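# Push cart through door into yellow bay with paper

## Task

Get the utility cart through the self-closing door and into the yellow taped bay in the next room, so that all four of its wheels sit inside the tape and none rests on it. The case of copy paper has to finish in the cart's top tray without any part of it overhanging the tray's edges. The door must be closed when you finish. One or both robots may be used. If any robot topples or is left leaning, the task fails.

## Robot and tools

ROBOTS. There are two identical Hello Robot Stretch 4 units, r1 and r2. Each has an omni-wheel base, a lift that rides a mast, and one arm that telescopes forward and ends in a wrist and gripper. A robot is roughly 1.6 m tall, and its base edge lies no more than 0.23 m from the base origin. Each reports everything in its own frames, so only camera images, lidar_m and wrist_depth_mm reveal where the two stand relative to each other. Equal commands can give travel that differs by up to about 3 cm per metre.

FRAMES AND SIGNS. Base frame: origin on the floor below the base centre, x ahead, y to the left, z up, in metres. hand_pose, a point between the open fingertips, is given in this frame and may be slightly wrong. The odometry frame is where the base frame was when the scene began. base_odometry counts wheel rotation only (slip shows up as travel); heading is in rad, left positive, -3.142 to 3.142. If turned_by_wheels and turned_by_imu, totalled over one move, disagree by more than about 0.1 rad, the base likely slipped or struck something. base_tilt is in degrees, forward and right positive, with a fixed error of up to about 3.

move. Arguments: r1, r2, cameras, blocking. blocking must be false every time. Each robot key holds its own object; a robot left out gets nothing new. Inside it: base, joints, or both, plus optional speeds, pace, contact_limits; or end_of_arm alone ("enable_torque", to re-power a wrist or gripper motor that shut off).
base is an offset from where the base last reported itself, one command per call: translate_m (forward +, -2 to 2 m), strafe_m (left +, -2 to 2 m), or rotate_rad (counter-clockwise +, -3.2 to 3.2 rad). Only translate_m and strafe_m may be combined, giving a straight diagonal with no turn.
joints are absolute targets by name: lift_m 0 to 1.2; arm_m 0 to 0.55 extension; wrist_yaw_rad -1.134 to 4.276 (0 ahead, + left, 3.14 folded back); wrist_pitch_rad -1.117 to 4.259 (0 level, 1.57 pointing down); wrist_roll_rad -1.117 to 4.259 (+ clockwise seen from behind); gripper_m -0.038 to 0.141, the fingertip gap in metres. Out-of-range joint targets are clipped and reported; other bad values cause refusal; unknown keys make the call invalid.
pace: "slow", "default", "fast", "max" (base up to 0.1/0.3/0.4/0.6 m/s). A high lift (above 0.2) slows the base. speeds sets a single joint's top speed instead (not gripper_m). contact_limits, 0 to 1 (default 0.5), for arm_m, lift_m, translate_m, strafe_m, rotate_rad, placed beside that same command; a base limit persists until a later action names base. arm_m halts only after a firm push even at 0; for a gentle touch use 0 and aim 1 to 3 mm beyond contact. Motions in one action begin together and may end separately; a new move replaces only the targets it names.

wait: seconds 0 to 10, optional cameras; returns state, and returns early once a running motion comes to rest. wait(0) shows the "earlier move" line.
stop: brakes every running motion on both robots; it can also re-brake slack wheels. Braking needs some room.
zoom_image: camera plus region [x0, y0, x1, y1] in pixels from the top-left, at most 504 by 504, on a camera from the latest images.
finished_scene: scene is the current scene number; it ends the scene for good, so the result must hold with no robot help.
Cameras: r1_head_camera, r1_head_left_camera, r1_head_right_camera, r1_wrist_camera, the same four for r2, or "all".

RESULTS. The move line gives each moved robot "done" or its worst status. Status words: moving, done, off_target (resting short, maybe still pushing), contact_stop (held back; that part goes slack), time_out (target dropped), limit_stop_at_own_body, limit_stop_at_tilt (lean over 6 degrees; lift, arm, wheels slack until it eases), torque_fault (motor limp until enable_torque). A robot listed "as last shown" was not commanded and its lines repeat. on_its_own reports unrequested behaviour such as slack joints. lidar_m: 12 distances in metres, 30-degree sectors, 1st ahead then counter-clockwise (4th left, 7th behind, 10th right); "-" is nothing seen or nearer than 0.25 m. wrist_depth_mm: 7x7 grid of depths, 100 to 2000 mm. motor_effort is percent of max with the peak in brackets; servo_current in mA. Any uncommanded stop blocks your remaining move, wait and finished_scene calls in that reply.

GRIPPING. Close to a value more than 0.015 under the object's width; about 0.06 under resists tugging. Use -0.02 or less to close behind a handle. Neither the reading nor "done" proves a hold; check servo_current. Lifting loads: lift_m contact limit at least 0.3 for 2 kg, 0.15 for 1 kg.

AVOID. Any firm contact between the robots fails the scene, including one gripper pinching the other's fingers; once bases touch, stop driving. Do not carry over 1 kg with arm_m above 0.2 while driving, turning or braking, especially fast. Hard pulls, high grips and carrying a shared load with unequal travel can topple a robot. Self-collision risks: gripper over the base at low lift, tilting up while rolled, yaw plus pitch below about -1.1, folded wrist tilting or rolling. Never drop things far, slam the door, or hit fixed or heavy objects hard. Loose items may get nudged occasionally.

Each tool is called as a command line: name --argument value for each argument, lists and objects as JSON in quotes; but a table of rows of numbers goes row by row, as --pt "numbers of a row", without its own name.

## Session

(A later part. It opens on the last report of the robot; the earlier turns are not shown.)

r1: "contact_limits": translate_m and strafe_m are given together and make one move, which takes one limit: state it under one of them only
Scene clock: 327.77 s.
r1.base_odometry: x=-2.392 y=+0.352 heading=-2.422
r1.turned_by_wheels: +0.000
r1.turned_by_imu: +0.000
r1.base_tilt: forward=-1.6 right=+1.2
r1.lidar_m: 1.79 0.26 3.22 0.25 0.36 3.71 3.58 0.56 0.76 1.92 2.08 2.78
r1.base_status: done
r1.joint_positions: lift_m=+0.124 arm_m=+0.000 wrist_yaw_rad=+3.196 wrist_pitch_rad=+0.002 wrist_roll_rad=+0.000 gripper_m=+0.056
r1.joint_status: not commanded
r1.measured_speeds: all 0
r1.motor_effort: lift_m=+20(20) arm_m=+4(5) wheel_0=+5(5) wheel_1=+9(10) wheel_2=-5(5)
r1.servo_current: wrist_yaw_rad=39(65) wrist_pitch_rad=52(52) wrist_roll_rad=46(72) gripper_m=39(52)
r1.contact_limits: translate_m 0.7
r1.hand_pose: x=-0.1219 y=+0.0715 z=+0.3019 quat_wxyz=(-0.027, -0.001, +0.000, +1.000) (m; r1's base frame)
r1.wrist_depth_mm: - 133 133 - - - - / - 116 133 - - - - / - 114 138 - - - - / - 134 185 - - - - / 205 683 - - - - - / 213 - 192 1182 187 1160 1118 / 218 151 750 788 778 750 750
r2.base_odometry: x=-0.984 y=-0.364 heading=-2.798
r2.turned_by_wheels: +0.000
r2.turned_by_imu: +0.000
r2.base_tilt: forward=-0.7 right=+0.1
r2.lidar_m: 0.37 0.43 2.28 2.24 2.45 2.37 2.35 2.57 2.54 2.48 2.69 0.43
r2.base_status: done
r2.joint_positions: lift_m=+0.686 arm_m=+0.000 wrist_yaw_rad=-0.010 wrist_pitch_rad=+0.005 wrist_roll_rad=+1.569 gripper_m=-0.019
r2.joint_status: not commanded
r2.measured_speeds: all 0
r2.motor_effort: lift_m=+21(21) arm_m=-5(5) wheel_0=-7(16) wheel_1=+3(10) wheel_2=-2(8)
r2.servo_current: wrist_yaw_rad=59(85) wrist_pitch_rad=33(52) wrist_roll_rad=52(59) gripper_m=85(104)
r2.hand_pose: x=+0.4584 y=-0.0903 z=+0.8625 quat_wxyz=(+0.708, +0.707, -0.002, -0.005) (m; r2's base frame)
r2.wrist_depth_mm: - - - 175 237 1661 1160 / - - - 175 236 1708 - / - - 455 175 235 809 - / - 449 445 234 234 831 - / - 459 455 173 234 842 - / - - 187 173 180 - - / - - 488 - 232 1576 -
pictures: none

move --blocking false --cameras '[]' --r1 '{"base": {"translate_m": 0.36, "strafe_m": 0.42}, "pace": "slow", "contact_limits": {"translate_m": 0.6}}' --r2 '{"base": {"strafe_m": 0.13}, "pace": "slow"}'

wait --seconds 2.5 --cameras '[]'

move --blocking false --cameras '[]' --r2 '{"base": {"rotate_rad": -0.25}, "pace": "slow"}'

wait --seconds 2 --cameras '[]'

move --blocking false --cameras '[]' --r2 '{"base": {"strafe_m": 0.14}, "pace": "slow"}'

wait --seconds 3 --cameras '["r1_head_left_camera", "r2_head_camera", "r2_wrist_camera"]'

Scene clock: 335.10 s.
move: r1 moving; r2 moving
r1.base_odometry: x=-2.392 y=+0.339 heading=-2.422
r1.turned_by_wheels: -0.001
r1.turned_by_imu: -0.001
r1.base_tilt: forward=-1.6 right=+1.3
r1.lidar_m: 1.79 4.00 3.18 0.25 0.33 3.72 3.65 0.57 0.76 1.90 2.11 2.81
r1.base_status: translate_m moving; strafe_m moving
r1.joint_positions: lift_m=+0.124 arm_m=+0.000 wrist_yaw_rad=+3.196 wrist_pitch_rad=+0.002 wrist_roll_rad=+0.000 gripper_m=+0.056
r1.joint_status: not commanded
r1.measured_speeds: translate_m=+0.032 strafe_m=+0.037 rotate_rad=+0.001 lift_m=+0.000 arm_m=+0.000 wrist_yaw_rad=+0.000 wrist_pitch_rad=+0.000 wrist_roll_rad=+0.000
r1.motor_effort: lift_m=+19(20) arm_m=+4(5) wheel_0=-9(11) wheel_1=+15(15) wheel_2=-9(10)
r1.servo_current: wrist_yaw_rad=52(65) wrist_pitch_rad=46(46) wrist_roll_rad=46(65) gripper_m=39(52)
r1.contact_limits: translate_m 0.6
r1.hand_pose: x=-0.1219 y=+0.0715 z=+0.3019 quat_wxyz=(-0.027, -0.001, +0.000, +1.000) (m; r1's base frame)
r1.wrist_depth_mm: - 133 132 - - - - / - 116 133 - - - - / - 114 138 - - - - / - 134 185 - - - - / 205 691 - - - - - / 213 699 193 1182 187 1138 1118 / 216 151 750 788 778 759 759
r2.base_odometry: x=-0.979 y=-0.378 heading=-2.799
r2.turned_by_wheels: +0.000
r2.turned_by_imu: +0.000
r2.base_tilt: forward=-0.7 right=+0.1
r2.lidar_m: 0.39 0.41 2.26 2.19 2.43 2.37 2.34 2.54 2.53 2.50 2.74 0.42
r2.base_status: strafe_m moving
r2.joint_positions: lift_m=+0.686 arm_m=+0.000 wrist_yaw_rad=-0.010 wrist_pitch_rad=+0.005 wrist_roll_rad=+1.569 gripper_m=-0.019
r2.joint_status: not commanded
r2.measured_speeds: translate_m=+0.000 strafe_m=+0.056 rotate_rad=-0.002 lift_m=+0.000 arm_m=+0.000 wrist_yaw_rad=+0.000 wrist_pitch_rad=+0.000 wrist_roll_rad=+0.000
r2.motor_effort: lift_m=+21(21) arm_m=-4(5) wheel_0=-11(14) wheel_1=+6(9) wheel_2=-1(2)
r2.servo_current: wrist_yaw_rad=72(72) wrist_pitch_rad=46(52) wrist_roll_rad=52(52) gripper_m=85(91)
r2.hand_pose: x=+0.4584 y=-0.0903 z=+0.8625 quat_wxyz=(+0.708, +0.707, -0.002, -0.005) (m; r2's base frame)
r2.wrist_depth_mm: - - - 174 236 1618 1205 / - - - 174 235 1618 - / - - 433 174 234 831 - / - 449 442 234 234 831 - / - 462 455 173 234 842 - / - - 189 173 182 - - / - - 484 - 232 1618 -
pictures: none
No camera images: "cameras" was empty.

Scene clock: 337.03 s.
earlier move: r1 moving; r2 done
r1.base_odometry: x=-2.389 y=+0.157 heading=-2.422
r1.turned_by_wheels: +0.000
r1.turned_by_imu: +0.002
r1.base_tilt: forward=-1.6 right=+1.3
r1.lidar_m: 1.67 3.80 2.92 0.25 0.28 0.72 3.68 0.74 0.94 2.18 2.24 2.95
r1.base_status: translate_m moving; strafe_m moving
r1.joint_positions: lift_m=+0.124 arm_m=+0.000 wrist_yaw_rad=+3.196 wrist_pitch_rad=+0.002 wrist_roll_rad=+0.000 gripper_m=+0.056
r1.joint_status: not commanded
r1.measured_speeds: translate_m=+0.064 strafe_m=+0.076 rotate_rad=-0.005 lift_m=+0.000 arm_m=+0.000 wrist_yaw_rad=+0.000 wrist_pitch_rad=+0.000 wrist_roll_rad=+0.000
r1.motor_effort: lift_m=+20(20) arm_m=+5(5) wheel_0=-4(14) wheel_1=+11(15) wheel_2=-8(10)
r1.servo_current: wrist_yaw_rad=26(72) wrist_pitch_rad=52(52) wrist_roll_rad=72(72) gripper_m=39(52)
r1.contact_limits: translate_m 0.6
r1.hand_pose: x=-0.1219 y=+0.0715 z=+0.3019 quat_wxyz=(-0.027, -0.001, +0.000, +1.000) (m; r1's base frame)
r1.wrist_depth_mm: - 133 132 - - - - / - 116 133 - - - - / - 114 138 - - - - / - 134 185 - - - - / 205 842 - - - - 1708 / 213 917 194 1160 187 1160 1042 / 218 152 750 788 788 750 750
r2.base_odometry: x=-0.941 y=-0.487 heading=-2.798
r2.turned_by_wheels: +0.000
r2.turned_by_imu: +0.000
r2.base_tilt: forward=-0.7 right=+0.1
r2.lidar_m: 0.41 0.46 2.15 2.11 2.32 2.38 2.33 2.56 2.65 2.62 2.86 0.41
r2.base_status: done
r2.joint_positions: lift_m=+0.686 arm_m=+0.000 wrist_yaw_rad=-0.010 wrist_pitch_rad=+0.005 wrist_roll_rad=+1.569 gripper_m=-0.019
r2.joint_status: not commanded
r2.measured_speeds: all 0
r2.motor_effort: lift_m=+21(21) arm_m=-4(5) wheel_0=-5(16) wheel_1=+5(9) wheel_2=+0(2)
r2.servo_current: wrist_yaw_rad=65(78) wrist_pitch_rad=39(52) wrist_roll_rad=52(59) gripper_m=78(91)
r2.hand_pose: x=+0.4584 y=-0.0903 z=+0.8625 quat_wxyz=(+0.708, +0.707, -0.002, -0.005) (m; r2's base frame)
r2.wrist_depth_mm: - - - 154 211 1537 - / - - - 158 216 - - / - 424 421 161 220 820 - / - 452 442 166 226 842 - / - - 473 169 231 - - / - - 187 173 181 - - / - - - - - 1576 496
wait: 1.93 of 2.5 s (r2 has come to rest)
pictures: none
No camera images: "cameras" was empty.

Scene clock: 337.53 s.
earlier move: r1 moving
move: r2 moving
r1.base_odometry: x=-2.389 y=+0.107 heading=-2.422
r1.turned_by_wheels: +0.000
r1.turned_by_imu: +0.000
r1.base_tilt: forward=-1.6 right=+1.3
r1.lidar_m: 1.63 3.77 2.82 0.25 0.25 0.60 3.72 0.79 0.99 2.20 2.28 3.03
r1.base_status: translate_m moving; strafe_m moving
r1.joint_positions: lift_m=+0.124 arm_m=+0.000 wrist_yaw_rad=+3.196 wrist_pitch_rad=+0.002 wrist_roll_rad=+0.000 gripper_m=+0.056
r1.joint_status: not commanded
r1.measured_speeds: translate_m=+0.066 strafe_m=+0.076 rotate_rad=-0.002 lift_m=+0.000 arm_m=+0.000 wrist_yaw_rad=+0.000 wrist_pitch_rad=+0.000 wrist_roll_rad=+0.000
r1.motor_effort: lift_m=+19(20) arm_m=+4(5) wheel_0=-5(6) wheel_1=+9(12) wheel_2=-6(8)
r1.servo_current: wrist_yaw_rad=46(52) wrist_pitch_rad=46(52) wrist_roll_rad=26(65) gripper_m=39(46)
r1.contact_limits: translate_m 0.6
r1.hand_pose: x=-0.1219 y=+0.0715 z=+0.3019 quat_wxyz=(-0.027, -0.001, +0.000, +1.000) (m; r1's base frame)
r1.wrist_depth_mm: - 133 133 - - - 683 / - 116 132 - - - 904 / - 114 138 - - - 931 / - 134 185 - - - 946 / 206 891 - - - - 946 / 213 1098 194 1205 187 1118 946 / 217 750 750 798 778 768 750
r2.base_odometry: x=-0.941 y=-0.487 heading=-2.923
r2.turned_by_wheels: -0.124
r2.turned_by_imu: -0.120
r2.base_tilt: forward=-0.7 right=+0.0
r2.lidar_m: 0.39 0.42 2.20 2.09 2.18 2.44 2.33 2.45 2.70 2.62 2.75 0.41
r2.base_status: rotate_rad moving
r2.joint_positions: lift_m=+0.686 arm_m=+0.000 wrist_yaw_rad=+0.011 wrist_pitch_rad=+0.005 wrist_roll_rad=+1.569 gripper_m=-0.019
r2.joint_status: not commanded
r2.measured_speeds: translate_m=+0.002 strafe_m=+0.000 rotate_rad=-0.487 lift_m=+0.000 arm_m=+0.000 wrist_yaw_rad=+0.033 wrist_pitch_rad=+0.000 wrist_roll_rad=+0.000
r2.motor_effort: lift_m=+21(21) arm_m=-4(5) wheel_0=+11(14) wheel_1=+8(10) wheel_2=+15(15)
r2.servo_current: wrist_yaw_rad=72(72) wrist_pitch_rad=39(52) wrist_roll_rad=52(59) gripper_m=85(91)
r2.hand_pose: x=+0.4603 y=-0.0843 z=+0.8625 quat_wxyz=(+0.708, +0.707, +0.006, +0.002) (m; r2's base frame)
r2.wrist_depth_mm: - - - 166 224 1618 1138 / - - - 167 226 768 - / - 445 427 169 229 820 - / - 445 442 229 230 831 - / - 466 462 172 233 831 - / - - 189 174 180 - - / - - 500 - - 1537 517
pictures: none
No camera images: "cameras" was empty.

Scene clock: 338.33 s.
earlier move: r1 moving; r2 done
r1.base_odometry: x=-2.388 y=+0.027 heading=-2.422
r1.turned_by_wheels: +0.000
r1.turned_by_imu: +0.001
r1.base_tilt: forward=-1.6 right=+1.3
r1.lidar_m: 1.59 3.69 0.25 0.25 0.25 0.49 3.81 0.89 1.05 2.27 2.34 3.08
r1.base_status: translate_m moving; strafe_m moving
r1.joint_positions: lift_m=+0.124 arm_m=+0.000 wrist_yaw_rad=+3.196 wrist_pitch_rad=+0.002 wrist_roll_rad=+0.000 gripper_m=+0.056
r1.joint_status: not commanded
r1.measured_speeds: translate_m=+0.066 strafe_m=+0.076 rotate_rad=-0.002 lift_m=+0.000 arm_m=+0.000 wrist_yaw_rad=+0.000 wrist_pitch_rad=+0.000 wrist_roll_rad=+0.000
r1.motor_effort: lift_m=+19(20) arm_m=+5(5) wheel_0=-7(7) wheel_1=+10(12) wheel_2=-6(8)
r1.servo_current: wrist_yaw_rad=46(65) wrist_pitch_rad=46(52) wrist_roll_rad=52(65) gripper_m=46(46)
r1.contact_limits: translate_m 0.6
r1.hand_pose: x=-0.1219 y=+0.0715 z=+0.3019 quat_wxyz=(-0.027, -0.001, +0.000, +1.000) (m; r1's base frame)
r1.wrist_depth_mm: - 133 133 - - - 418 / - 116 133 - - - 427 / - 114 138 - - - 442 / - 134 184 - - - 445 / 204 1708 - - - - 445 / 213 1078 194 1160 187 1138 449 / 218 750 759 788 778 759 442
r2.base_odometry: x=-0.941 y=-0.487 heading=-3.047
r2.turned_by_wheels: -0.124
r2.turned_by_imu: -0.120
r2.base_tilt: forward=-0.7 right=+0.0
r2.lidar_m: 0.37 0.38 2.30 2.10 2.14 2.50 2.34 2.36 2.82 2.62 2.68 0.45
r2.base_status: done
r2.joint_positions: lift_m=+0.686 arm_m=+0.000 wrist_yaw_rad=+0.011 wrist_pitch_rad=+0.005 wrist_roll_rad=+1.569 gripper_m=-0.019
r2.joint_status: not commanded
r2.measured_speeds: all 0
r2.motor_effort: lift_m=+21(21) arm_m=-5(5) wheel_0=+10(14) wheel_1=+4(10) wheel_2=+8(17)
r2.servo_current: wrist_yaw_rad=72(72) wrist_pitch_rad=46(52) wrist_roll_rad=59(59) gripper_m=85(98)
r2.hand_pose: x=+0.4603 y=-0.0844 z=+0.8625 quat_wxyz=(+0.708, +0.707, +0.006, +0.002) (m; r2's base frame)
r2.wrist_depth_mm: - - - 263 267 1366 1025 / - - - 196 259 1661 512 / - - - 190 252 1576 - / - - 449 183 243 854 - / - 449 449 180 237 842 - / - 452 189 175 180 - - / - 452 455 - 225 - -
wait: 0.80 of 2 s (r2 has come to rest)
pictures: none
No camera images: "cameras" was empty.

Scene clock: 338.83 s.
earlier move: r1 moving
move: r2 moving
r1.base_odometry: x=-2.388 y=-0.023 heading=-2.422
r1.turned_by_wheels: +0.000
r1.turned_by_imu: +0.001
r1.base_tilt: forward=-1.6 right=+1.2
r1.lidar_m: 1.55 3.63 2.57 0.25 0.25 0.46 3.81 0.90 1.13 2.32 2.39 3.15
r1.base_status: translate_m moving; strafe_m moving
r1.joint_positions: lift_m=+0.124 arm_m=+0.000 wrist_yaw_rad=+3.196 wrist_pitch_rad=+0.002 wrist_roll_rad=+0.000 gripper_m=+0.056
r1.joint_status: not commanded
r1.measured_speeds: translate_m=+0.064 strafe_m=+0.075 rotate_rad=+0.002 lift_m=+0.000 arm_m=+0.000 wrist_yaw_rad=+0.000 wrist_pitch_rad=+0.000 wrist_roll_rad=+0.000
r1.motor_effort: lift_m=+20(20) arm_m=+4(5) wheel_0=-5(7) wheel_1=+10(12) wheel_2=-6(7)
r1.servo_current: wrist_yaw_rad=39(65) wrist_pitch_rad=39(52) wrist_roll_rad=39(65) gripper_m=33(46)
r1.contact_limits: translate_m 0.6
r1.hand_pose: x=-0.1219 y=+0.0715 z=+0.3019 quat_wxyz=(-0.027, -0.001, +0.000, +1.000) (m; r1's base frame)
r1.wrist_depth_mm: - 133 132 - - - 384 / - 116 133 - - - 397 / - 114 138 - - - 402 / - 134 185 - - - 413 / 205 1756 - - - 1756 413 / 213 1042 193 1182 188 1118 364 / 218 750 759 798 788 699 410
r2.base_odometry: x=-0.939 y=-0.501 heading=-3.047
r2.turned_by_wheels: +0.000
r2.turned_by_imu: +0.000
r2.base_tilt: forward=-0.7 right=+0.1
r2.lidar_m: 0.35 0.38 2.30 2.10 2.14 2.52 2.33 2.37 2.89 2.62 2.69 0.45
r2.base_status: strafe_m moving
r2.joint_positions: lift_m=+0.686 arm_m=+0.000 wrist_yaw_rad=+0.005 wrist_pitch_rad=+0.005 wrist_roll_rad=+1.569 gripper_m=-0.019
r2.joint_status: not commanded
r2.measured_speeds: translate_m=+0.001 strafe_m=+0.057 rotate_rad=-0.003 lift_m=+0.000 arm_m=+0.000 wrist_yaw_rad=-0.059 wrist_pitch_rad=+0.000 wrist_roll_rad=+0.000
r2.motor_effort: lift_m=+21(21) arm_m=-5(5) wheel_0=-10(10) wheel_1=+8(9) wheel_2=+1(7)
r2.servo_current: wrist_yaw_rad=52(72) wrist_pitch_rad=46(46) wrist_roll_rad=52(52) gripper_m=91(91)
r2.hand_pose: x=+0.4598 y=-0.0861 z=+0.8625 quat_wxyz=(+0.708, +0.707, +0.004, +0.000) (m; r2's base frame)
r2.wrist_depth_mm: - - - 265 272 1366 1042 / - - - 198 263 1661 512 / - - - 191 252 1537 - / - - 449 185 245 842 - / - 449 445 180 237 831 - / - 452 187 174 180 - - / - 449 445 - 225 - -
pictures: none
No camera images: "cameras" was empty.

Scene clock: 340.90 s.
earlier move: r1 moving; r2 done
r1.base_odometry: x=-2.385 y=-0.199 heading=-2.422
r1.turned_by_wheels: +0.000
r1.turned_by_imu: +0.001
r1.base_tilt: forward=-1.5 right=+1.3
r1.lidar_m: 1.45 3.42 2.38 2.30 0.25 0.36 3.98 1.09 1.28 2.43 2.53 1.53
r1.base_status: translate_m moving; strafe_m moving
r1.joint_positions: lift_m=+0.124 arm_m=+0.000 wrist_yaw_rad=+3.196 wrist_pitch_rad=+0.002 wrist_roll_rad=+0.000 gripper_m=+0.056
r1.joint_status: not commanded
r1.measured_speeds: translate_m=+0.015 strafe_m=+0.017 rotate_rad=-0.001 lift_m=+0.000 arm_m=+0.000 wrist_yaw_rad=+0.000 wrist_pitch_rad=+0.000 wrist_roll_rad=+0.000
r1.motor_effort: lift_m=+19(20) arm_m=+4(5) wheel_0=-4(9) wheel_1=+6(13) wheel_2=-4(7)
r1.servo_current: wrist_yaw_rad=52(72) wrist_pitch_rad=39(52) wrist_roll_rad=59(65) gripper_m=39(52)
r1.contact_limits: translate_m 0.6
r1.hand_pose: x=-0.1219 y=+0.0715 z=+0.3019 quat_wxyz=(-0.027, -0.001, +0.000, +1.000) (m; r1's base frame)
r1.wrist_depth_mm: - 133 132 - - 410 247 / - 116 133 - - 368 249 / - 114 138 - - 377 254 / - 134 185 - - 382 255 / 205 1708 - - - 384 257 / 220 1205 194 1160 187 387 257 / 219 759 759 798 778 309 255
r2.base_odometry: x=-0.927 y=-0.626 heading=-3.047
r2.turned_by_wheels: +0.000
r2.turned_by_imu: -0.001
r2.base_tilt: forward=-0.7 right=+0.1
r2.lidar_m: 0.37 0.39 2.16 1.97 1.97 2.54 2.35 2.39 2.98 2.76 2.80 0.44
r2.base_status: done
r2.joint_positions: lift_m=+0.686 arm_m=+0.000 wrist_yaw_rad=-0.010 wrist_pitch_rad=+0.005 wrist_roll_rad=+1.569 gripper_m=-0.019
r2.joint_status: not commanded
r2.measured_speeds: all 0
r2.motor_effort: lift_m=+21(21) arm_m=-3(5) wheel_0=-5(16) wheel_1=+4(9) wheel_2=-3(7)
r2.servo_current: wrist_yaw_rad=72(78) wrist_pitch_rad=46(52) wrist_roll_rad=46(59) gripper_m=85(91)
r2.hand_pose: x=+0.4584 y=-0.0904 z=+0.8625 quat_wxyz=(+0.708, +0.707, -0.002, -0.006) (m; r2's base frame)
r2.wrist_depth_mm: - - - 181 243 1618 1160 / - - - 180 241 1708 - / - - - 178 239 809 - / - 445 442 235 236 842 - / - 455 455 174 234 842 - / - 466 186 173 182 - - / - - 473 - 229 - -
wait: 2.07 of 3 s (r2 has come to rest)
pictures: r1_head_left_camera, r2_head_camera, r2_wrist_camera
Images, in order (width x height): r1_head_left_camera 420x672, r2_head_camera 420x560, r2_wrist_camera 616x392.

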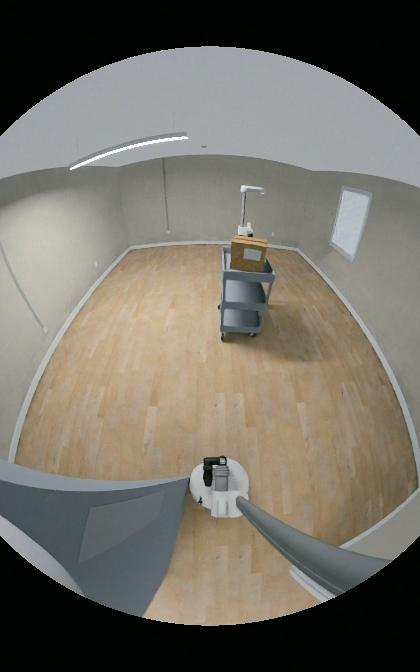

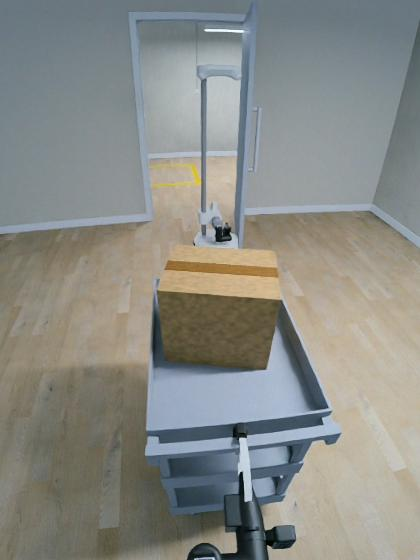

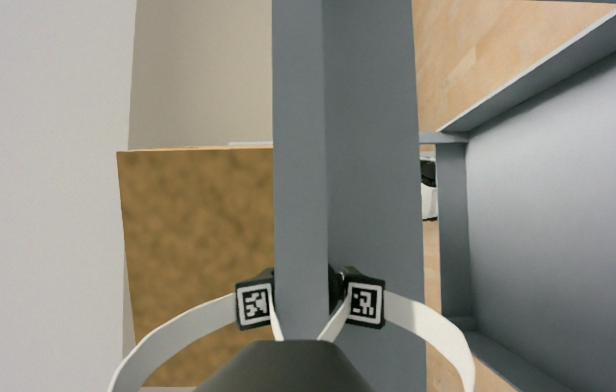

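move --blocking false --cameras '[]' --r1 '{"base": {"translate_m": 0.12, "strafe_m": 0.15}, "pace": "slow", "contact_limits": {"translate_m": 0.6}}' --r2 '{"base": {"strafe_m": 0.035}, "pace": "slow"}'

wait --seconds 1.5 --cameras '["r2_wrist_camera"]'

wait --seconds 2 --cameras '["r1_head_left_camera", "r1_head_camera"]'

Scene clock: 364.17 s.
earlier move: r1 done
move: r1 moving; r2 moving
r1.base_odometry: x=-2.385 y=-0.214 heading=-2.422
r1.turned_by_wheels: +0.000
r1.turned_by_imu: +0.000
r1.base_tilt: forward=-1.6 right=+1.3
r1.lidar_m: 1.44 3.38 2.38 2.27 0.25 0.32 3.97 1.11 1.31 2.46 2.52 1.51
r1.base_status: translate_m moving; strafe_m moving
r1.joint_positions: lift_m=+0.124 arm_m=+0.000 wrist_yaw_rad=+3.196 wrist_pitch_rad=+0.002 wrist_roll_rad=+0.000 gripper_m=+0.056
r1.joint_status: not commanded
r1.measured_speeds: translate_m=+0.030 strafe_m=+0.039 rotate_rad=+0.000 lift_m=+0.000 arm_m=+0.000 wrist_yaw_rad=+0.000 wrist_pitch_rad=+0.000 wrist_roll_rad=+0.000
r1.motor_effort: lift_m=+19(20) arm_m=+4(5) wheel_0=-8(9) wheel_1=+12(12) wheel_2=-5(7)
r1.servo_current: wrist_yaw_rad=39(59) wrist_pitch_rad=39(52) wrist_roll_rad=52(52) gripper_m=46(46)
r1.contact_limits: translate_m 0.6
r1.hand_pose: x=-0.1219 y=+0.0715 z=+0.3019 quat_wxyz=(-0.027, -0.001, +0.000, +1.000) (m; r1's base frame)
r1.wrist_depth_mm: - 133 132 - - 392 241 / - 116 133 - - 397 245 / - 114 138 - - 404 246 / - 134 185 - - 415 248 / 206 1808 - - - 418 250 / 220 1182 194 1205 187 373 250 / 218 750 741 809 768 300 251
r2.base_odometry: x=-0.926 y=-0.640 heading=-3.047
r2.turned_by_wheels: +0.000
r2.turned_by_imu: +0.000
r2.base_tilt: forward=-0.7 right=+0.1
r2.lidar_m: 0.39 0.40 2.16 1.95 1.98 2.55 2.33 2.39 2.99 2.77 2.81 0.44
r2.base_status: strafe_m moving
r2.joint_positions: lift_m=+0.686 arm_m=+0.000 wrist_yaw_rad=-0.010 wrist_pitch_rad=+0.005 wrist_roll_rad=+1.569 gripper_m=-0.019
r2.joint_status: not commanded
r2.measured_speeds: translate_m=-0.001 strafe_m=+0.057 rotate_rad=+0.002 lift_m=+0.000 arm_m=+0.000 wrist_yaw_rad=+0.000 wrist_pitch_rad=+0.000 wrist_roll_rad=+0.000
r2.motor_effort: lift_m=+21(21) arm_m=-4(4) wheel_0=-12(14) wheel_1=+7(9) wheel_2=-2(3)
r2.servo_current: wrist_yaw_rad=59(72) wrist_pitch_rad=39(52) wrist_roll_rad=46(52) gripper_m=85(91)
r2.hand_pose: x=+0.4584 y=-0.0904 z=+0.8625 quat_wxyz=(+0.708, +0.707, -0.002, -0.006) (m; r2's base frame)
r2.wrist_depth_mm: - - - 180 241 1618 1205 / - - - 178 238 1661 - / - - - 177 236 831 - / - 449 442 235 236 854 - / - 459 452 174 234 820 - / - - 187 172 181 - - / - - 477 - 231 1618 -
pictures: none
No camera images: "cameras" was empty.

Scene clock: 365.03 s.
earlier move: r1 moving; r2 done
r1.base_odometry: x=-2.382 y=-0.289 heading=-2.422
r1.turned_by_wheels: +0.000
r1.turned_by_imu: +0.001
r1.base_tilt: forward=-1.6 right=+1.2
r1.lidar_m: 1.40 3.28 2.32 2.21 0.25 0.27 4.03 1.19 1.39 2.52 2.59 1.45
r1.base_status: translate_m moving; strafe_m moving
r1.joint_positions: lift_m=+0.124 arm_m=+0.000 wrist_yaw_rad=+3.196 wrist_pitch_rad=+0.002 wrist_roll_rad=+0.000 gripper_m=+0.056
r1.joint_status: not commanded
r1.measured_speeds: translate_m=+0.062 strafe_m=+0.078 rotate_rad=+0.000 lift_m=+0.000 arm_m=+0.000 wrist_yaw_rad=+0.000 wrist_pitch_rad=+0.000 wrist_roll_rad=+0.000
r1.motor_effort: lift_m=+19(20) arm_m=+4(5) wheel_0=-6(9) wheel_1=+10(14) wheel_2=-3(7)
r1.servo_current: wrist_yaw_rad=52(59) wrist_pitch_rad=46(52) wrist_roll_rad=59(65) gripper_m=46(46)
r1.contact_limits: translate_m 0.6
r1.hand_pose: x=-0.1219 y=+0.0715 z=+0.3019 quat_wxyz=(-0.027, -0.001, +0.000, +1.000) (m; r1's base frame)
r1.wrist_depth_mm: - 133 133 - - 332 216 / - 116 133 - - 338 221 / - 114 138 - - 342 223 / - 134 185 - - 345 224 / 205 - - - - 349 226 / 219 1229 193 1182 188 349 225 / 218 759 768 798 750 286 225
r2.base_odometry: x=-0.924 y=-0.661 heading=-3.047
r2.turned_by_wheels: +0.000
r2.turned_by_imu: +0.000
r2.base_tilt: forward=-0.7 right=+0.1
r2.lidar_m: 0.38 0.42 2.12 1.94 1.96 2.54 2.35 2.39 3.02 2.81 2.84 0.41
r2.base_status: done
r2.joint_positions: lift_m=+0.686 arm_m=+0.000 wrist_yaw_rad=-0.010 wrist_pitch_rad=+0.005 wrist_roll_rad=+1.569 gripper_m=-0.019
r2.joint_status: not commanded
r2.measured_speeds: all 0
r2.motor_effort: lift_m=+20(21) arm_m=-4(4) wheel_0=-6(14) wheel_1=+5(9) wheel_2=-2(3)
r2.servo_current: wrist_yaw_rad=65(72) wrist_pitch_rad=46(52) wrist_roll_rad=39(59) gripper_m=91(91)
r2.hand_pose: x=+0.4584 y=-0.0904 z=+0.8625 quat_wxyz=(+0.708, +0.707, -0.002, -0.006) (m; r2's base frame)
r2.wrist_depth_mm: - - - 174 236 1661 1205 / - - - 173 235 1537 - / - - 436 174 234 831 - / - 445 442 232 233 831 - / - 459 455 173 234 842 - / - - 186 172 180 - - / - - 484 - 232 1576 -
wait: 0.87 of 1.5 s (r2 has come to rest)
pictures: r2_wrist_camera
Images, in order (width x height): r2_wrist_camera 616x392.

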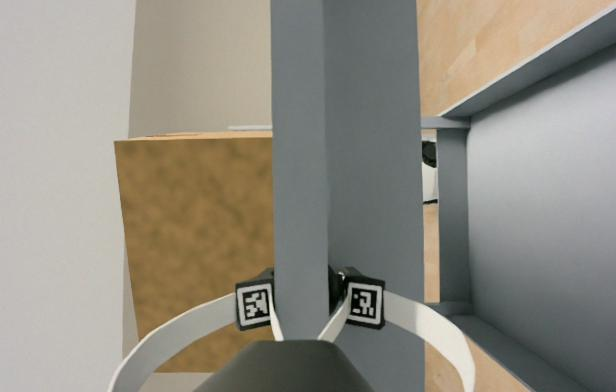

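Scene clock: 366.87 s.
earlier move: r1 done
r1.base_odometry: x=-2.377 y=-0.393 heading=-2.422
r1.turned_by_wheels: +0.000
r1.turned_by_imu: +0.001
r1.base_tilt: forward=-1.6 right=+1.3
r1.lidar_m: 1.35 3.19 2.27 2.13 0.25 0.27 0.79 1.27 1.45 2.59 2.65 1.39
r1.base_status: done
r1.joint_positions: lift_m=+0.124 arm_m=+0.000 wrist_yaw_rad=+3.196 wrist_pitch_rad=+0.002 wrist_roll_rad=+0.000 gripper_m=+0.056
r1.joint_status: not commanded
r1.measured_speeds: all 0
r1.motor_effort: lift_m=+19(20) arm_m=+5(5) wheel_0=-7(9) wheel_1=+7(14) wheel_2=-3(7)
r1.servo_current: wrist_yaw_rad=59(59) wrist_pitch_rad=46(52) wrist_roll_rad=39(72) gripper_m=39(46)
r1.contact_limits: translate_m 0.6
r1.hand_pose: x=-0.1219 y=+0.0715 z=+0.3019 quat_wxyz=(-0.027, -0.001, +0.000, +1.000) (m; r1's base frame)
r1.wrist_depth_mm: - 133 132 - 530 273 191 / - 116 132 - 544 276 193 / - 114 138 - 484 279 195 / - 134 185 - 492 283 196 / 205 - - - 878 285 198 / 219 1229 193 1182 187 285 197 / 219 750 759 798 500 225 196
r2.base_odometry: x=-0.924 y=-0.661 heading=-3.047
r2.turned_by_wheels: +0.000
r2.turned_by_imu: +0.000
r2.base_tilt: forward=-0.7 right=+0.1
r2.lidar_m: 0.39 0.39 2.11 1.92 1.98 2.55 2.33 2.39 3.02 2.77 2.84 0.42
r2.base_status: done
r2.joint_positions: lift_m=+0.686 arm_m=+0.000 wrist_yaw_rad=-0.010 wrist_pitch_rad=+0.005 wrist_roll_rad=+1.569 gripper_m=-0.019
r2.joint_status: not commanded
r2.measured_speeds: all 0
r2.motor_effort: lift_m=+21(21) arm_m=-4(4) wheel_0=-6(14) wheel_1=+5(9) wheel_2=-2(3)
r2.servo_current: wrist_yaw_rad=59(78) wrist_pitch_rad=46(52) wrist_roll_rad=52(65) gripper_m=78(91)
r2.hand_pose: x=+0.4584 y=-0.0904 z=+0.8625 quat_wxyz=(+0.708, +0.707, -0.002, -0.006) (m; r2's base frame)
r2.wrist_depth_mm: - - - 174 235 1618 1205 / - - - 173 234 1537 - / - - 436 173 233 809 - / - 445 442 233 234 831 - / - 459 455 173 233 831 - / - - 187 173 180 - - / - - 488 - 233 1537 -
wait: 1.83 of 2 s (r1 has come to rest)
pictures: r1_head_camera, r1_head_left_camera
Images, in order (width x height): r1_head_camera 420x560, r1_head_left_camera 420x672.

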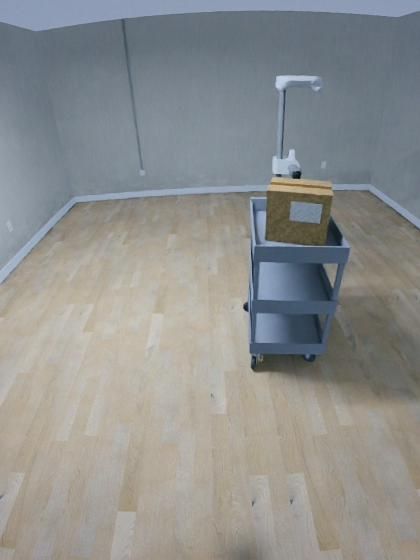

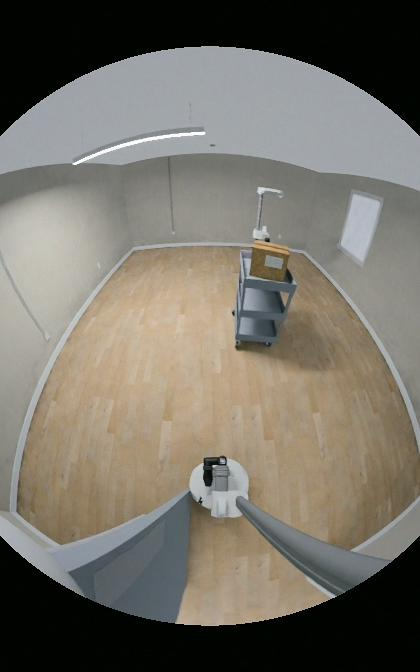

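move --blocking false --cameras '[]' --r1 '{"base": {"translate_m": 0.13, "strafe_m": 0.13}, "pace": "slow", "contact_limits": {"translate_m": 0.4}}' --r2 '{"base": {"translate_m": 0.35}}'

wait --seconds 2.0 --cameras '[]'

wait --seconds 1.5 --cameras '["r1_head_left_camera", "r1_head_camera", "r2_head_camera", "r1_head_right_camera"]'

Scene clock: 405.43 s.
move: r1 moving; r2 moving
r1.base_odometry: x=-2.378 y=-0.406 heading=-2.422
r1.turned_by_wheels: +0.000
r1.turned_by_imu: +0.000
r1.base_tilt: forward=-1.6 right=+1.3
r1.lidar_m: 1.33 3.18 2.25 2.12 0.25 0.25 0.75 1.27 1.49 2.60 2.68 1.35
r1.base_status: translate_m moving; strafe_m moving
r1.joint_positions: lift_m=+0.124 arm_m=+0.000 wrist_yaw_rad=+3.196 wrist_pitch_rad=+0.002 wrist_roll_rad=+0.000 gripper_m=+0.056
r1.joint_status: not commanded
r1.measured_speeds: translate_m=+0.035 strafe_m=+0.036 rotate_rad=-0.001 lift_m=+0.000 arm_m=+0.000 wrist_yaw_rad=+0.000 wrist_pitch_rad=+0.000 wrist_roll_rad=+0.000
r1.motor_effort: lift_m=+19(19) arm_m=+4(5) wheel_0=-7(10) wheel_1=+11(11) wheel_2=-3(5)
r1.servo_current: wrist_yaw_rad=46(52) wrist_pitch_rad=39(46) wrist_roll_rad=52(59) gripper_m=33(46)
r1.contact_limits: translate_m 0.4
r1.hand_pose: x=-0.1219 y=+0.0715 z=+0.3019 quat_wxyz=(-0.027, -0.001, +0.000, +1.000) (m; r1's base frame)
r1.wrist_depth_mm: - 133 132 - 504 267 187 / - 116 133 - 521 270 189 / - 114 138 - 535 274 191 / - 134 184 - 549 276 193 / 205 - - - 559 277 193 / 219 1205 193 1160 188 278 193 / 218 759 768 778 484 220 193
r2.base_odometry: x=-0.955 y=-0.664 heading=-3.047
r2.turned_by_wheels: +0.000
r2.turned_by_imu: +0.000
r2.base_tilt: forward=-0.7 right=+0.0
r2.lidar_m: 0.39 0.41 2.12 1.92 1.99 2.53 2.38 2.42 3.02 2.77 2.86 0.42
r2.base_status: translate_m moving
r2.joint_positions: lift_m=+0.686 arm_m=+0.000 wrist_yaw_rad=-0.010 wrist_pitch_rad=+0.005 wrist_roll_rad=+1.569 gripper_m=-0.019
r2.joint_status: not commanded
r2.measured_speeds: translate_m=+0.123 strafe_m=+0.002 rotate_rad=-0.001 lift_m=+0.000 arm_m=+0.000 wrist_yaw_rad=+0.000 wrist_pitch_rad=+0.000 wrist_roll_rad=+0.000
r2.motor_effort: lift_m=+21(21) arm_m=+4(4) wheel_0=+12(12) wheel_1=+8(11) wheel_2=-18(23)
r2.servo_current: wrist_yaw_rad=65(72) wrist_pitch_rad=52(52) wrist_roll_rad=52(52) gripper_m=78(85)
r2.hand_pose: x=+0.4583 y=-0.0904 z=+0.8625 quat_wxyz=(+0.708, +0.707, -0.002, -0.006) (m; r2's base frame)
r2.wrist_depth_mm: - - - 171 232 1576 1205 / - - - 172 232 1576 - / - - 433 172 232 831 - / - 442 442 231 233 842 - / - 459 455 172 233 842 - / - - 187 172 180 - - / - - 488 - 233 1576 -
pictures: none
No camera images: "cameras" was empty.

Scene clock: 407.43 s.
earlier move: r1 moving; r2 moving
r1.base_odometry: x=-2.389 y=-0.571 heading=-2.422
r1.turned_by_wheels: +0.000
r1.turned_by_imu: +0.001
r1.base_tilt: forward=-1.5 right=+1.3
r1.lidar_m: 1.12 3.02 2.14 2.02 1.76 0.25 0.37 1.47 1.66 2.69 2.78 0.91
r1.base_status: translate_m moving; strafe_m moving
r1.joint_positions: lift_m=+0.124 arm_m=+0.000 wrist_yaw_rad=+3.196 wrist_pitch_rad=+0.002 wrist_roll_rad=+0.000 gripper_m=+0.056
r1.joint_status: not commanded
r1.measured_speeds: translate_m=+0.023 strafe_m=+0.024 rotate_rad=-0.002 lift_m=+0.000 arm_m=+0.000 wrist_yaw_rad=+0.000 wrist_pitch_rad=+0.000 wrist_roll_rad=+0.000
r1.motor_effort: lift_m=+19(20) arm_m=+4(5) wheel_0=-5(11) wheel_1=+4(13) wheel_2=+1(5)
r1.servo_current: wrist_yaw_rad=59(65) wrist_pitch_rad=46(52) wrist_roll_rad=59(65) gripper_m=33(46)
r1.contact_limits: translate_m 0.4
r1.hand_pose: x=-0.1219 y=+0.0715 z=+0.3019 quat_wxyz=(-0.027, -0.001, +0.000, +1.000) (m; r1's base frame)
r1.wrist_depth_mm: - 133 133 - 285 - - / - 112 133 - 285 - - / - 115 136 544 286 - - / - 134 198 - 285 - - / 206 - - 1921 286 - - / 220 1182 193 1078 187 1138 1078 / 220 750 759 154 287 759 798
r2.base_odometry: x=-1.272 y=-0.694 heading=-3.046
r2.turned_by_wheels: +0.001
r2.turned_by_imu: +0.003
r2.base_tilt: forward=-0.7 right=+0.1
r2.lidar_m: 0.39 0.38 2.15 1.98 1.99 2.56 2.69 2.73 2.97 2.73 2.78 0.44
r2.base_status: translate_m moving
r2.joint_positions: lift_m=+0.686 arm_m=+0.000 wrist_yaw_rad=+0.003 wrist_pitch_rad=+0.005 wrist_roll_rad=+1.569 gripper_m=-0.019
r2.joint_status: not commanded
r2.measured_speeds: all 0
r2.motor_effort: lift_m=+21(21) arm_m=+4(5) wheel_0=+9(18) wheel_1=+3(11) wheel_2=-2(23)
r2.servo_current: wrist_yaw_rad=46(78) wrist_pitch_rad=46(52) wrist_roll_rad=52(59) gripper_m=72(85)
r2.hand_pose: x=+0.4595 y=-0.0867 z=+0.8625 quat_wxyz=(+0.708, +0.707, +0.003, -0.001) (m; r2's base frame)
r2.wrist_depth_mm: - - - 172 233 1618 1138 / - - - 172 233 1499 - / - - 436 173 233 831 - / - 442 436 233 232 831 - / - 462 455 172 233 831 - / - - 186 173 181 - - / - - 484 - 233 1576 -
wait: 2.00 s; no rest
pictures: none
No camera images: "cameras" was empty.

Scene clock: 407.60 s.
earlier move: r1 moving; r2 done
r1.base_odometry: x=-2.389 y=-0.575 heading=-2.422
r1.turned_by_wheels: +0.000
r1.turned_by_imu: +0.000
r1.base_tilt: forward=-1.5 right=+1.3
r1.lidar_m: 1.13 3.03 2.12 2.01 1.78 0.25 0.34 1.46 1.63 2.71 2.77 0.92
r1.base_status: translate_m moving; strafe_m moving
r1.joint_positions: lift_m=+0.124 arm_m=+0.000 wrist_yaw_rad=+3.196 wrist_pitch_rad=+0.002 wrist_roll_rad=+0.000 gripper_m=+0.056
r1.joint_status: not commanded
r1.measured_speeds: translate_m=+0.010 strafe_m=+0.014 rotate_rad=-0.003 lift_m=+0.000 arm_m=+0.000 wrist_yaw_rad=+0.000 wrist_pitch_rad=+0.000 wrist_roll_rad=+0.000
r1.motor_effort: lift_m=+19(20) arm_m=+4(5) wheel_0=-7(11) wheel_1=+3(13) wheel_2=+3(5)
r1.servo_current: wrist_yaw_rad=46(65) wrist_pitch_rad=46(52) wrist_roll_rad=59(65) gripper_m=46(46)
r1.contact_limits: translate_m 0.4
r1.hand_pose: x=-0.1219 y=+0.0715 z=+0.3019 quat_wxyz=(-0.027, -0.001, +0.000, +1.000) (m; r1's base frame)
r1.wrist_depth_mm: - 133 133 - - - - / - 112 133 - - - - / - 115 136 290 - - - / - 134 198 - 289 - - / 206 - - 1921 - - - / 220 1205 193 1098 188 1138 1118 / 219 759 750 154 691 768 798
r2.base_odometry: x=-1.272 y=-0.694 heading=-3.046
r2.turned_by_wheels: +0.000
r2.turned_by_imu: +0.000
r2.base_tilt: forward=-0.7 right=+0.1
r2.lidar_m: 0.39 0.40 2.14 1.99 2.02 2.59 2.70 2.74 2.98 2.76 2.80 0.43
r2.base_status: done
r2.joint_positions: lift_m=+0.686 arm_m=+0.000 wrist_yaw_rad=+0.003 wrist_pitch_rad=+0.005 wrist_roll_rad=+1.569 gripper_m=-0.019
r2.joint_status: not commanded
r2.measured_speeds: all 0
r2.motor_effort: lift_m=+21(21) arm_m=+4(5) wheel_0=+7(18) wheel_1=+3(11) wheel_2=+0(23)
r2.servo_current: wrist_yaw_rad=46(78) wrist_pitch_rad=46(52) wrist_roll_rad=52(59) gripper_m=72(85)
r2.hand_pose: x=+0.4595 y=-0.0867 z=+0.8625 quat_wxyz=(+0.708, +0.707, +0.003, -0.001) (m; r2's base frame)
r2.wrist_depth_mm: - - - 172 233 1661 1160 / - - - 173 233 1499 - / - - 439 172 233 831 - / - 439 439 233 233 831 - / - 459 455 173 233 842 - / - - 187 173 180 - - / - - 488 - 233 1576 -
wait: 0.17 of 1.5 s (r2 has come to rest)
pictures: r1_head_camera, r1_head_left_camera, r1_head_right_camera, r2_head_camera
Images, in order (width x height): r1_head_camera 420x560, r1_head_left_camera 420x672, r1_head_right_camera 420x672, r2_head_camera 420x560.

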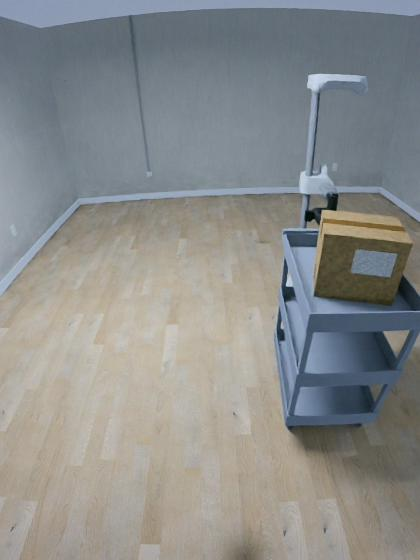

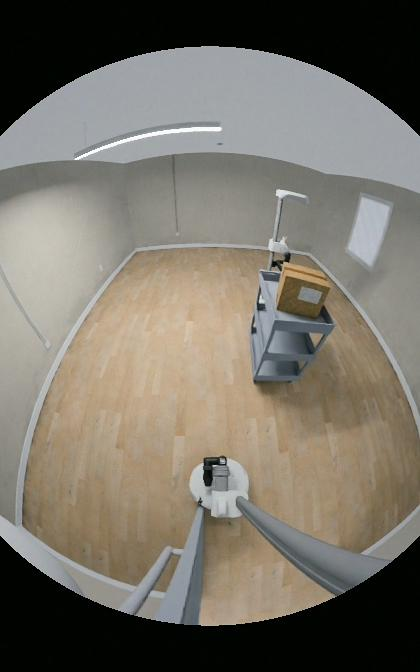

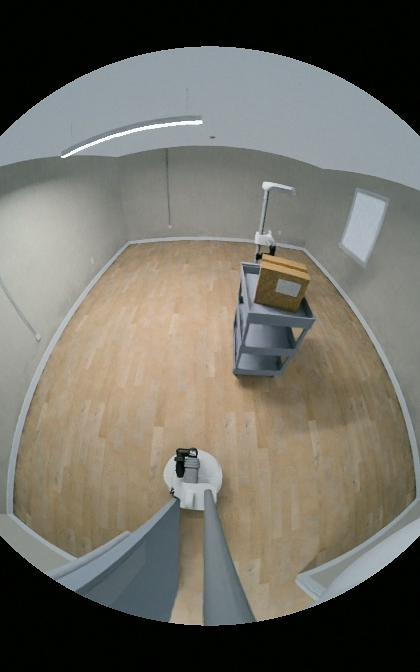

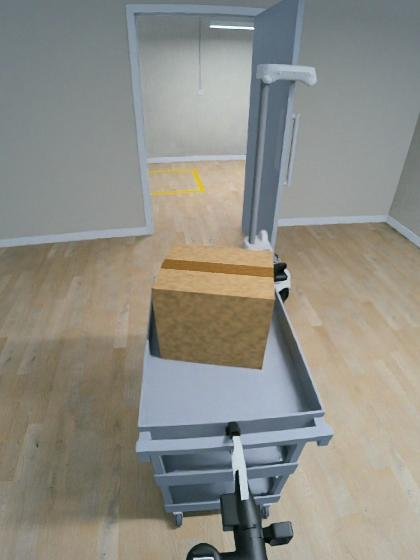

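move --blocking false --cameras '[]' --r2 '{"base": {"strafe_m": -0.05}, "pace": "slow"}'

wait --seconds 1.5 --cameras '[]'

move --blocking false --cameras '[]' --r2 '{"base": {"rotate_rad": 0.09}, "pace": "slow"}'

wait --seconds 1.5 --cameras '[]'

move --blocking false --cameras '[]' --r2 '{"base": {"strafe_m": -0.05}, "pace": "slow"}'

wait --seconds 1.5 --cameras '["r1_head_camera", "r2_head_camera", "r2_wrist_camera"]'

Scene clock: 506.47 s.
earlier move: r1 done
move: r2 moving
r1.base_odometry: x=-2.389 y=-0.576 heading=-2.422
r1.turned_by_wheels: +0.000
r1.turned_by_imu: +0.000
r1.base_tilt: forward=-1.6 right=+1.2
r1.lidar_m: 1.10 2.98 2.13 2.01 1.76 0.25 0.28 1.45 1.64 2.72 2.79 0.91
r1.base_status: done
r1.joint_positions: lift_m=+0.124 arm_m=+0.000 wrist_yaw_rad=+3.196 wrist_pitch_rad=+0.002 wrist_roll_rad=+0.000 gripper_m=+0.056
r1.joint_status: not commanded
r1.measured_speeds: all 0
r1.motor_effort: lift_m=+19(20) arm_m=+4(4) wheel_0=-8(9) wheel_1=+1(1) wheel_2=+8(8)
r1.servo_current: wrist_yaw_rad=39(65) wrist_pitch_rad=39(52) wrist_roll_rad=52(59) gripper_m=39(46)
r1.contact_limits: translate_m 0.4
r1.hand_pose: x=-0.1219 y=+0.0715 z=+0.3019 quat_wxyz=(-0.027, -0.001, +0.000, +1.000) (m; r1's base frame)
r1.wrist_depth_mm: - 133 133 289 - - - / - 112 133 290 - - - / - 115 136 291 - - - / - 134 199 291 - - - / 206 - - 293 - - - / 220 1229 193 991 188 1138 1118 / 219 759 750 153 741 768 750
r2.base_odometry: x=-1.274 y=-0.680 heading=-3.046
r2.turned_by_wheels: +0.000
r2.turned_by_imu: +0.001
r2.base_tilt: forward=-0.7 right=+0.0
r2.lidar_m: 0.40 0.40 2.17 2.01 2.03 2.61 2.70 2.73 2.96 2.74 2.80 0.43
r2.base_status: strafe_m moving
r2.joint_positions: lift_m=+0.686 arm_m=+0.000 wrist_yaw_rad=+0.006 wrist_pitch_rad=+0.005 wrist_roll_rad=+1.569 gripper_m=-0.019
r2.joint_status: not commanded
r2.measured_speeds: translate_m=+0.000 strafe_m=-0.056 rotate_rad=+0.001 lift_m=+0.000 arm_m=+0.000 wrist_yaw_rad=+0.000 wrist_pitch_rad=+0.000 wrist_roll_rad=+0.000
r2.motor_effort: lift_m=+21(21) arm_m=+4(5) wheel_0=+13(15) wheel_1=-5(7) wheel_2=+0(2)
r2.servo_current: wrist_yaw_rad=46(59) wrist_pitch_rad=46(52) wrist_roll_rad=52(52) gripper_m=65(78)
r2.hand_pose: x=+0.4598 y=-0.0856 z=+0.8625 quat_wxyz=(+0.708, +0.707, +0.004, +0.000) (m; r2's base frame)
r2.wrist_depth_mm: - - - 172 233 1661 1160 / - - - 173 233 1499 - / - - 466 173 233 831 - / - 442 442 232 233 820 - / - 462 455 173 234 831 - / - - 188 173 180 - - / - - 484 - 233 1618 -
pictures: none
No camera images: "cameras" was empty.

Scene clock: 507.57 s.
earlier move: r2 done
r1.base_odometry: x=-2.389 y=-0.576 heading=-2.422
r1.turned_by_wheels: +0.000
r1.turned_by_imu: +0.000
r1.base_tilt: forward=-1.6 right=+1.3
r1.lidar_m: 1.05 2.99 2.13 2.01 1.76 0.25 0.28 1.48 1.64 2.71 2.80 0.90
r1.base_status: done
r1.joint_positions: lift_m=+0.124 arm_m=+0.000 wrist_yaw_rad=+3.196 wrist_pitch_rad=+0.002 wrist_roll_rad=+0.000 gripper_m=+0.056
r1.joint_status: not commanded
r1.measured_speeds: all 0
r1.motor_effort: lift_m=+19(20) arm_m=+4(4) wheel_0=-8(9) wheel_1=+1(2) wheel_2=+8(8)
r1.servo_current: wrist_yaw_rad=52(72) wrist_pitch_rad=46(52) wrist_roll_rad=59(65) gripper_m=39(46)
r1.contact_limits: translate_m 0.4
r1.hand_pose: x=-0.1219 y=+0.0715 z=+0.3019 quat_wxyz=(-0.027, -0.001, +0.000, +1.000) (m; r1's base frame)
r1.wrist_depth_mm: - 133 133 289 - - - / - 112 133 291 - - - / - 115 136 290 - - - / - 134 198 291 - - - / 206 - - 293 - - - / 220 1182 194 1025 187 1118 1098 / 219 759 741 153 732 759 750
r2.base_odometry: x=-1.277 y=-0.644 heading=-3.046
r2.turned_by_wheels: +0.000
r2.turned_by_imu: +0.000
r2.base_tilt: forward=-0.7 right=+0.1
r2.lidar_m: 0.38 0.41 2.20 2.03 2.08 2.64 2.67 2.72 2.94 2.70 2.77 0.42
r2.base_status: done
r2.joint_positions: lift_m=+0.686 arm_m=+0.000 wrist_yaw_rad=+0.006 wrist_pitch_rad=+0.005 wrist_roll_rad=+1.569 gripper_m=-0.019
r2.joint_status: not commanded
r2.measured_speeds: all 0
r2.motor_effort: lift_m=+21(21) arm_m=+4(5) wheel_0=+8(16) wheel_1=-3(7) wheel_2=-1(2)
r2.servo_current: wrist_yaw_rad=46(65) wrist_pitch_rad=46(52) wrist_roll_rad=52(52) gripper_m=65(78)
r2.hand_pose: x=+0.4598 y=-0.0856 z=+0.8625 quat_wxyz=(+0.708, +0.707, +0.004, +0.000) (m; r2's base frame)
r2.wrist_depth_mm: - - - 243 245 1618 1160 / - - - 181 241 1537 544 / - - - 179 240 831 - / - 442 442 236 236 842 - / - 452 449 176 235 831 - / - 462 186 173 181 - - / - - 473 - 230 - -
wait: 1.10 of 1.5 s (r2 has come to rest)
pictures: none
No camera images: "cameras" was empty.

Scene clock: 508.07 s.
move: r2 moving
r1: as last shown
r1.lidar_m: 1.11 3.00 2.11 1.99 1.76 0.25 0.27 1.47 1.64 2.72 2.79 0.91
r1.motor_effort: lift_m=+19(20) arm_m=+4(4) wheel_0=-8(9) wheel_1=+1(1) wheel_2=+8(8)
r1.servo_current: wrist_yaw_rad=59(59) wrist_pitch_rad=39(46) wrist_roll_rad=39(59) gripper_m=39(46)
r1.contact_limits: translate_m 0.4
r1.wrist_depth_mm: - 133 133 290 - - - / - 112 133 291 - - - / - 115 136 290 - - - / - 134 198 294 - - - / 205 - - 293 - - - / 220 1205 193 991 187 1118 1118 / 219 759 750 153 750 759 759
r2.base_odometry: x=-1.277 y=-0.644 heading=-2.962
r2.turned_by_wheels: +0.084
r2.turned_by_imu: +0.081
r2.base_tilt: forward=-0.7 right=+0.1
r2.lidar_m: 0.37 0.40 2.13 2.05 2.07 2.83 2.69 2.80 2.86 2.69 2.78 0.44
r2.base_status: rotate_rad moving
r2.joint_positions: lift_m=+0.686 arm_m=+0.000 wrist_yaw_rad=-0.007 wrist_pitch_rad=+0.005 wrist_roll_rad=+1.569 gripper_m=-0.019
r2.joint_status: not commanded
r2.measured_speeds: translate_m=+0.000 strafe_m=+0.001 rotate_rad=+0.118 lift_m=+0.000 arm_m=+0.000 wrist_yaw_rad=+0.000 wrist_pitch_rad=+0.000 wrist_roll_rad=+0.000
r2.motor_effort: lift_m=+21(21) arm_m=+4(5) wheel_0=-5(10) wheel_1=-3(9) wheel_2=-11(11)
r2.servo_current: wrist_yaw_rad=52(65) wrist_pitch_rad=46(52) wrist_roll_rad=39(52) gripper_m=72(78)
r2.hand_pose: x=+0.4587 y=-0.0893 z=+0.8625 quat_wxyz=(+0.708, +0.707, -0.001, -0.004) (m; r2's base frame)
r2.wrist_depth_mm: - - - 175 236 1661 1160 / - - - 174 235 1464 - / - - 492 174 234 831 - / - 442 442 233 234 842 - / - 455 455 173 234 831 - / - - 188 172 181 - - / - - 488 - 232 1537 -
pictures: none
No camera images: "cameras" was empty.

Scene clock: 508.53 s.
earlier move: r2 done
r1.base_odometry: x=-2.389 y=-0.576 heading=-2.422
r1.turned_by_wheels: +0.000
r1.turned_by_imu: +0.000
r1.base_tilt: forward=-1.5 right=+1.3
r1.lidar_m: 1.14 3.01 2.12 2.00 1.76 0.25 0.28 1.46 1.63 2.71 2.79 0.90
r1.base_status: not commanded
r1.joint_positions: lift_m=+0.124 arm_m=+0.000 wrist_yaw_rad=+3.196 wrist_pitch_rad=+0.002 wrist_roll_rad=+0.000 gripper_m=+0.056
r1.joint_status: not commanded
r1.measured_speeds: all 0
r1.motor_effort: lift_m=+20(20) arm_m=+4(4) wheel_0=-8(9) wheel_1=+1(1) wheel_2=+8(8)
r1.servo_current: wrist_yaw_rad=33(59) wrist_pitch_rad=39(52) wrist_roll_rad=52(59) gripper_m=46(46)
r1.contact_limits: translate_m 0.4
r1.hand_pose: x=-0.1219 y=+0.0715 z=+0.3019 quat_wxyz=(-0.027, -0.001, +0.000, +1.000) (m; r1's base frame)
r1.wrist_depth_mm: - 132 132 290 - - - / - 112 133 291 - - - / - 114 136 290 - - - / - 134 198 291 - - - / 206 - - 293 - - - / 220 1182 194 991 187 1118 1118 / 219 741 750 153 741 750 750
r2.base_odometry: x=-1.277 y=-0.644 heading=-2.957
r2.turned_by_wheels: +0.005
r2.turned_by_imu: +0.005
r2.base_tilt: forward=-0.7 right=+0.1
r2.lidar_m: 0.39 0.42 2.14 2.03 2.10 2.82 2.70 2.80 2.81 2.70 2.81 0.45
r2.base_status: done
r2.joint_positions: lift_m=+0.686 arm_m=+0.000 wrist_yaw_rad=-0.004 wrist_pitch_rad=+0.005 wrist_roll_rad=+1.569 gripper_m=-0.019
r2.joint_status: not commanded
r2.measured_speeds: all 0
r2.motor_effort: lift_m=+21(21) arm_m=+4(5) wheel_0=-4(10) wheel_1=-3(9) wheel_2=-6(11)
r2.servo_current: wrist_yaw_rad=46(65) wrist_pitch_rad=46(52) wrist_roll_rad=52(52) gripper_m=78(78)
r2.hand_pose: x=+0.4589 y=-0.0886 z=+0.8625 quat_wxyz=(+0.708, +0.707, +0.000, -0.003) (m; r2's base frame)
r2.wrist_depth_mm: - - - 170 229 1537 1138 / - - - 170 230 1464 - / - - 430 171 231 842 - / - 442 442 232 233 842 - / - 462 455 173 233 831 - / - - 187 173 181 - - / - - 492 - 234 1537 -
wait: 0.47 of 1.5 s (r2 has come to rest)
pictures: none
No camera images: "cameras" was empty.

Scene clock: 509.03 s.
move: r2 moving
r1: as last shown
r1.base_tilt: forward=-1.6 right=+1.3
r1.lidar_m: 1.11 3.01 2.12 1.99 1.79 0.25 0.29 1.46 1.66 2.72 2.77 0.89
r1.motor_effort: lift_m=+19(20) arm_m=+4(4) wheel_0=-8(9) wheel_1=+1(2) wheel_2=+8(8)
r1.servo_current: wrist_yaw_rad=46(65) wrist_pitch_rad=39(46) wrist_roll_rad=52(59) gripper_m=39(46)
r1.contact_limits: translate_m 0.4
r1.wrist_depth_mm: - 133 133 291 - - - / - 112 133 291 - - - / - 115 136 291 - - - / - 134 198 293 - - - / 206 - - 294 - - - / 220 1205 194 976 187 1138 1098 / 219 750 741 153 741 759 759
r2.base_odometry: x=-1.279 y=-0.630 heading=-2.957
r2.turned_by_wheels: +0.000
r2.turned_by_imu: +0.001
r2.base_tilt: forward=-0.7 right=+0.1
r2.lidar_m: 0.38 0.41 2.13 2.04 2.12 2.83 2.70 2.76 2.81 2.69 2.80 0.42
r2.base_status: strafe_m moving
r2.joint_positions: lift_m=+0.686 arm_m=+0.000 wrist_yaw_rad=+0.001 wrist_pitch_rad=+0.005 wrist_roll_rad=+1.569 gripper_m=-0.019
r2.joint_status: not commanded
r2.measured_speeds: translate_m=-0.001 strafe_m=-0.056 rotate_rad=+0.006 lift_m=+0.000 arm_m=+0.000 wrist_yaw_rad=+0.030 wrist_pitch_rad=+0.000 wrist_roll_rad=+0.000
r2.motor_effort: lift_m=+21(21) arm_m=+4(5) wheel_0=+8(10) wheel_1=-7(9) wheel_2=-1(4)
r2.servo_current: wrist_yaw_rad=52(59) wrist_pitch_rad=39(46) wrist_roll_rad=46(52) gripper_m=72(78)
r2.hand_pose: x=+0.4593 y=-0.0872 z=+0.8625 quat_wxyz=(+0.708, +0.707, +0.002, -0.002) (m; r2's base frame)
r2.wrist_depth_mm: - - - 167 226 1499 1138 / - - - 168 229 1464 - / - - 427 170 229 820 - / - 439 439 230 230 831 - / - 466 462 172 232 842 - / - - 186 173 180 - - / - - 500 - 235 1576 -
pictures: none
No camera images: "cameras" was empty.

Scene clock: 510.13 s.
earlier move: r2 done
r1.base_odometry: x=-2.389 y=-0.576 heading=-2.422
r1.turned_by_wheels: +0.000
r1.turned_by_imu: +0.000
r1.base_tilt: forward=-1.6 right=+1.3
r1.lidar_m: 1.09 3.00 2.14 2.01 1.76 0.25 0.31 1.45 1.64 2.71 2.79 0.89
r1.base_status: not commanded
r1.joint_positions: lift_m=+0.124 arm_m=+0.000 wrist_yaw_rad=+3.196 wrist_pitch_rad=+0.002 wrist_roll_rad=+0.000 gripper_m=+0.056
r1.joint_status: not commanded
r1.measured_speeds: all 0
r1.motor_effort: lift_m=+19(20) arm_m=+4(4) wheel_0=-8(9) wheel_1=+1(2) wheel_2=+8(8)
r1.servo_current: wrist_yaw_rad=59(65) wrist_pitch_rad=39(46) wrist_roll_rad=52(65) gripper_m=46(46)
r1.contact_limits: translate_m 0.4
r1.hand_pose: x=-0.1219 y=+0.0715 z=+0.3019 quat_wxyz=(-0.027, -0.001, +0.000, +1.000) (m; r1's base frame)
r1.wrist_depth_mm: - 133 132 290 - - - / - 112 133 289 - - - / - 115 136 290 - - - / - 134 199 291 - - - / 206 - - 293 - - - / 220 1205 194 991 187 1118 1098 / 219 741 750 153 732 750 768
r2.base_odometry: x=-1.286 y=-0.595 heading=-2.957
r2.turned_by_wheels: +0.000
r2.turned_by_imu: +0.000
r2.base_tilt: forward=-0.7 right=+0.1
r2.lidar_m: 0.39 0.42 2.16 2.09 2.13 2.81 2.69 2.81 2.74 2.64 2.75 0.44
r2.base_status: done
r2.joint_positions: lift_m=+0.686 arm_m=+0.000 wrist_yaw_rad=+0.007 wrist_pitch_rad=+0.005 wrist_roll_rad=+1.569 gripper_m=-0.019
r2.joint_status: not commanded
r2.measured_speeds: all 0
r2.motor_effort: lift_m=+21(21) arm_m=+4(5) wheel_0=+7(14) wheel_1=-5(9) wheel_2=+0(4)
r2.servo_current: wrist_yaw_rad=46(65) wrist_pitch_rad=46(52) wrist_roll_rad=46(52) gripper_m=78(78)
r2.hand_pose: x=+0.4599 y=-0.0854 z=+0.8625 quat_wxyz=(+0.708, +0.707, +0.004, +0.001) (m; r2's base frame)
r2.wrist_depth_mm: - - - 173 234 1537 1138 / - - - 173 234 1464 - / - - 512 173 233 842 - / - 445 439 233 234 842 - / - 459 459 173 234 842 - / - - 186 173 180 - - / - - 484 - 234 1576 -
wait: 1.10 of 1.5 s (r2 has come to rest)
pictures: r1_head_camera, r2_head_camera, r2_wrist_camera
Images, in order (width x height): r1_head_camera 420x560, r2_head_camera 420x560, r2_wrist_camera 616x392.

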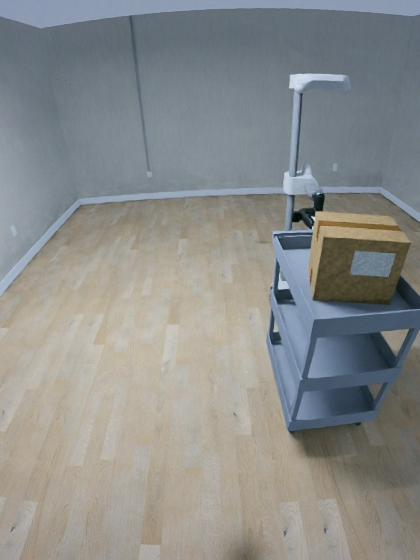

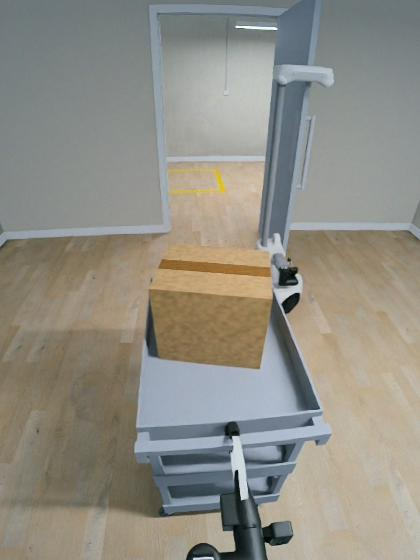

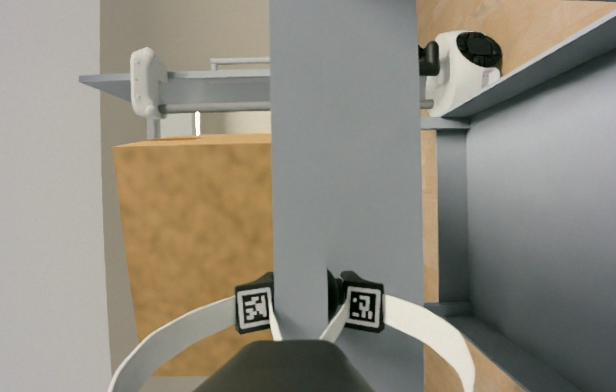

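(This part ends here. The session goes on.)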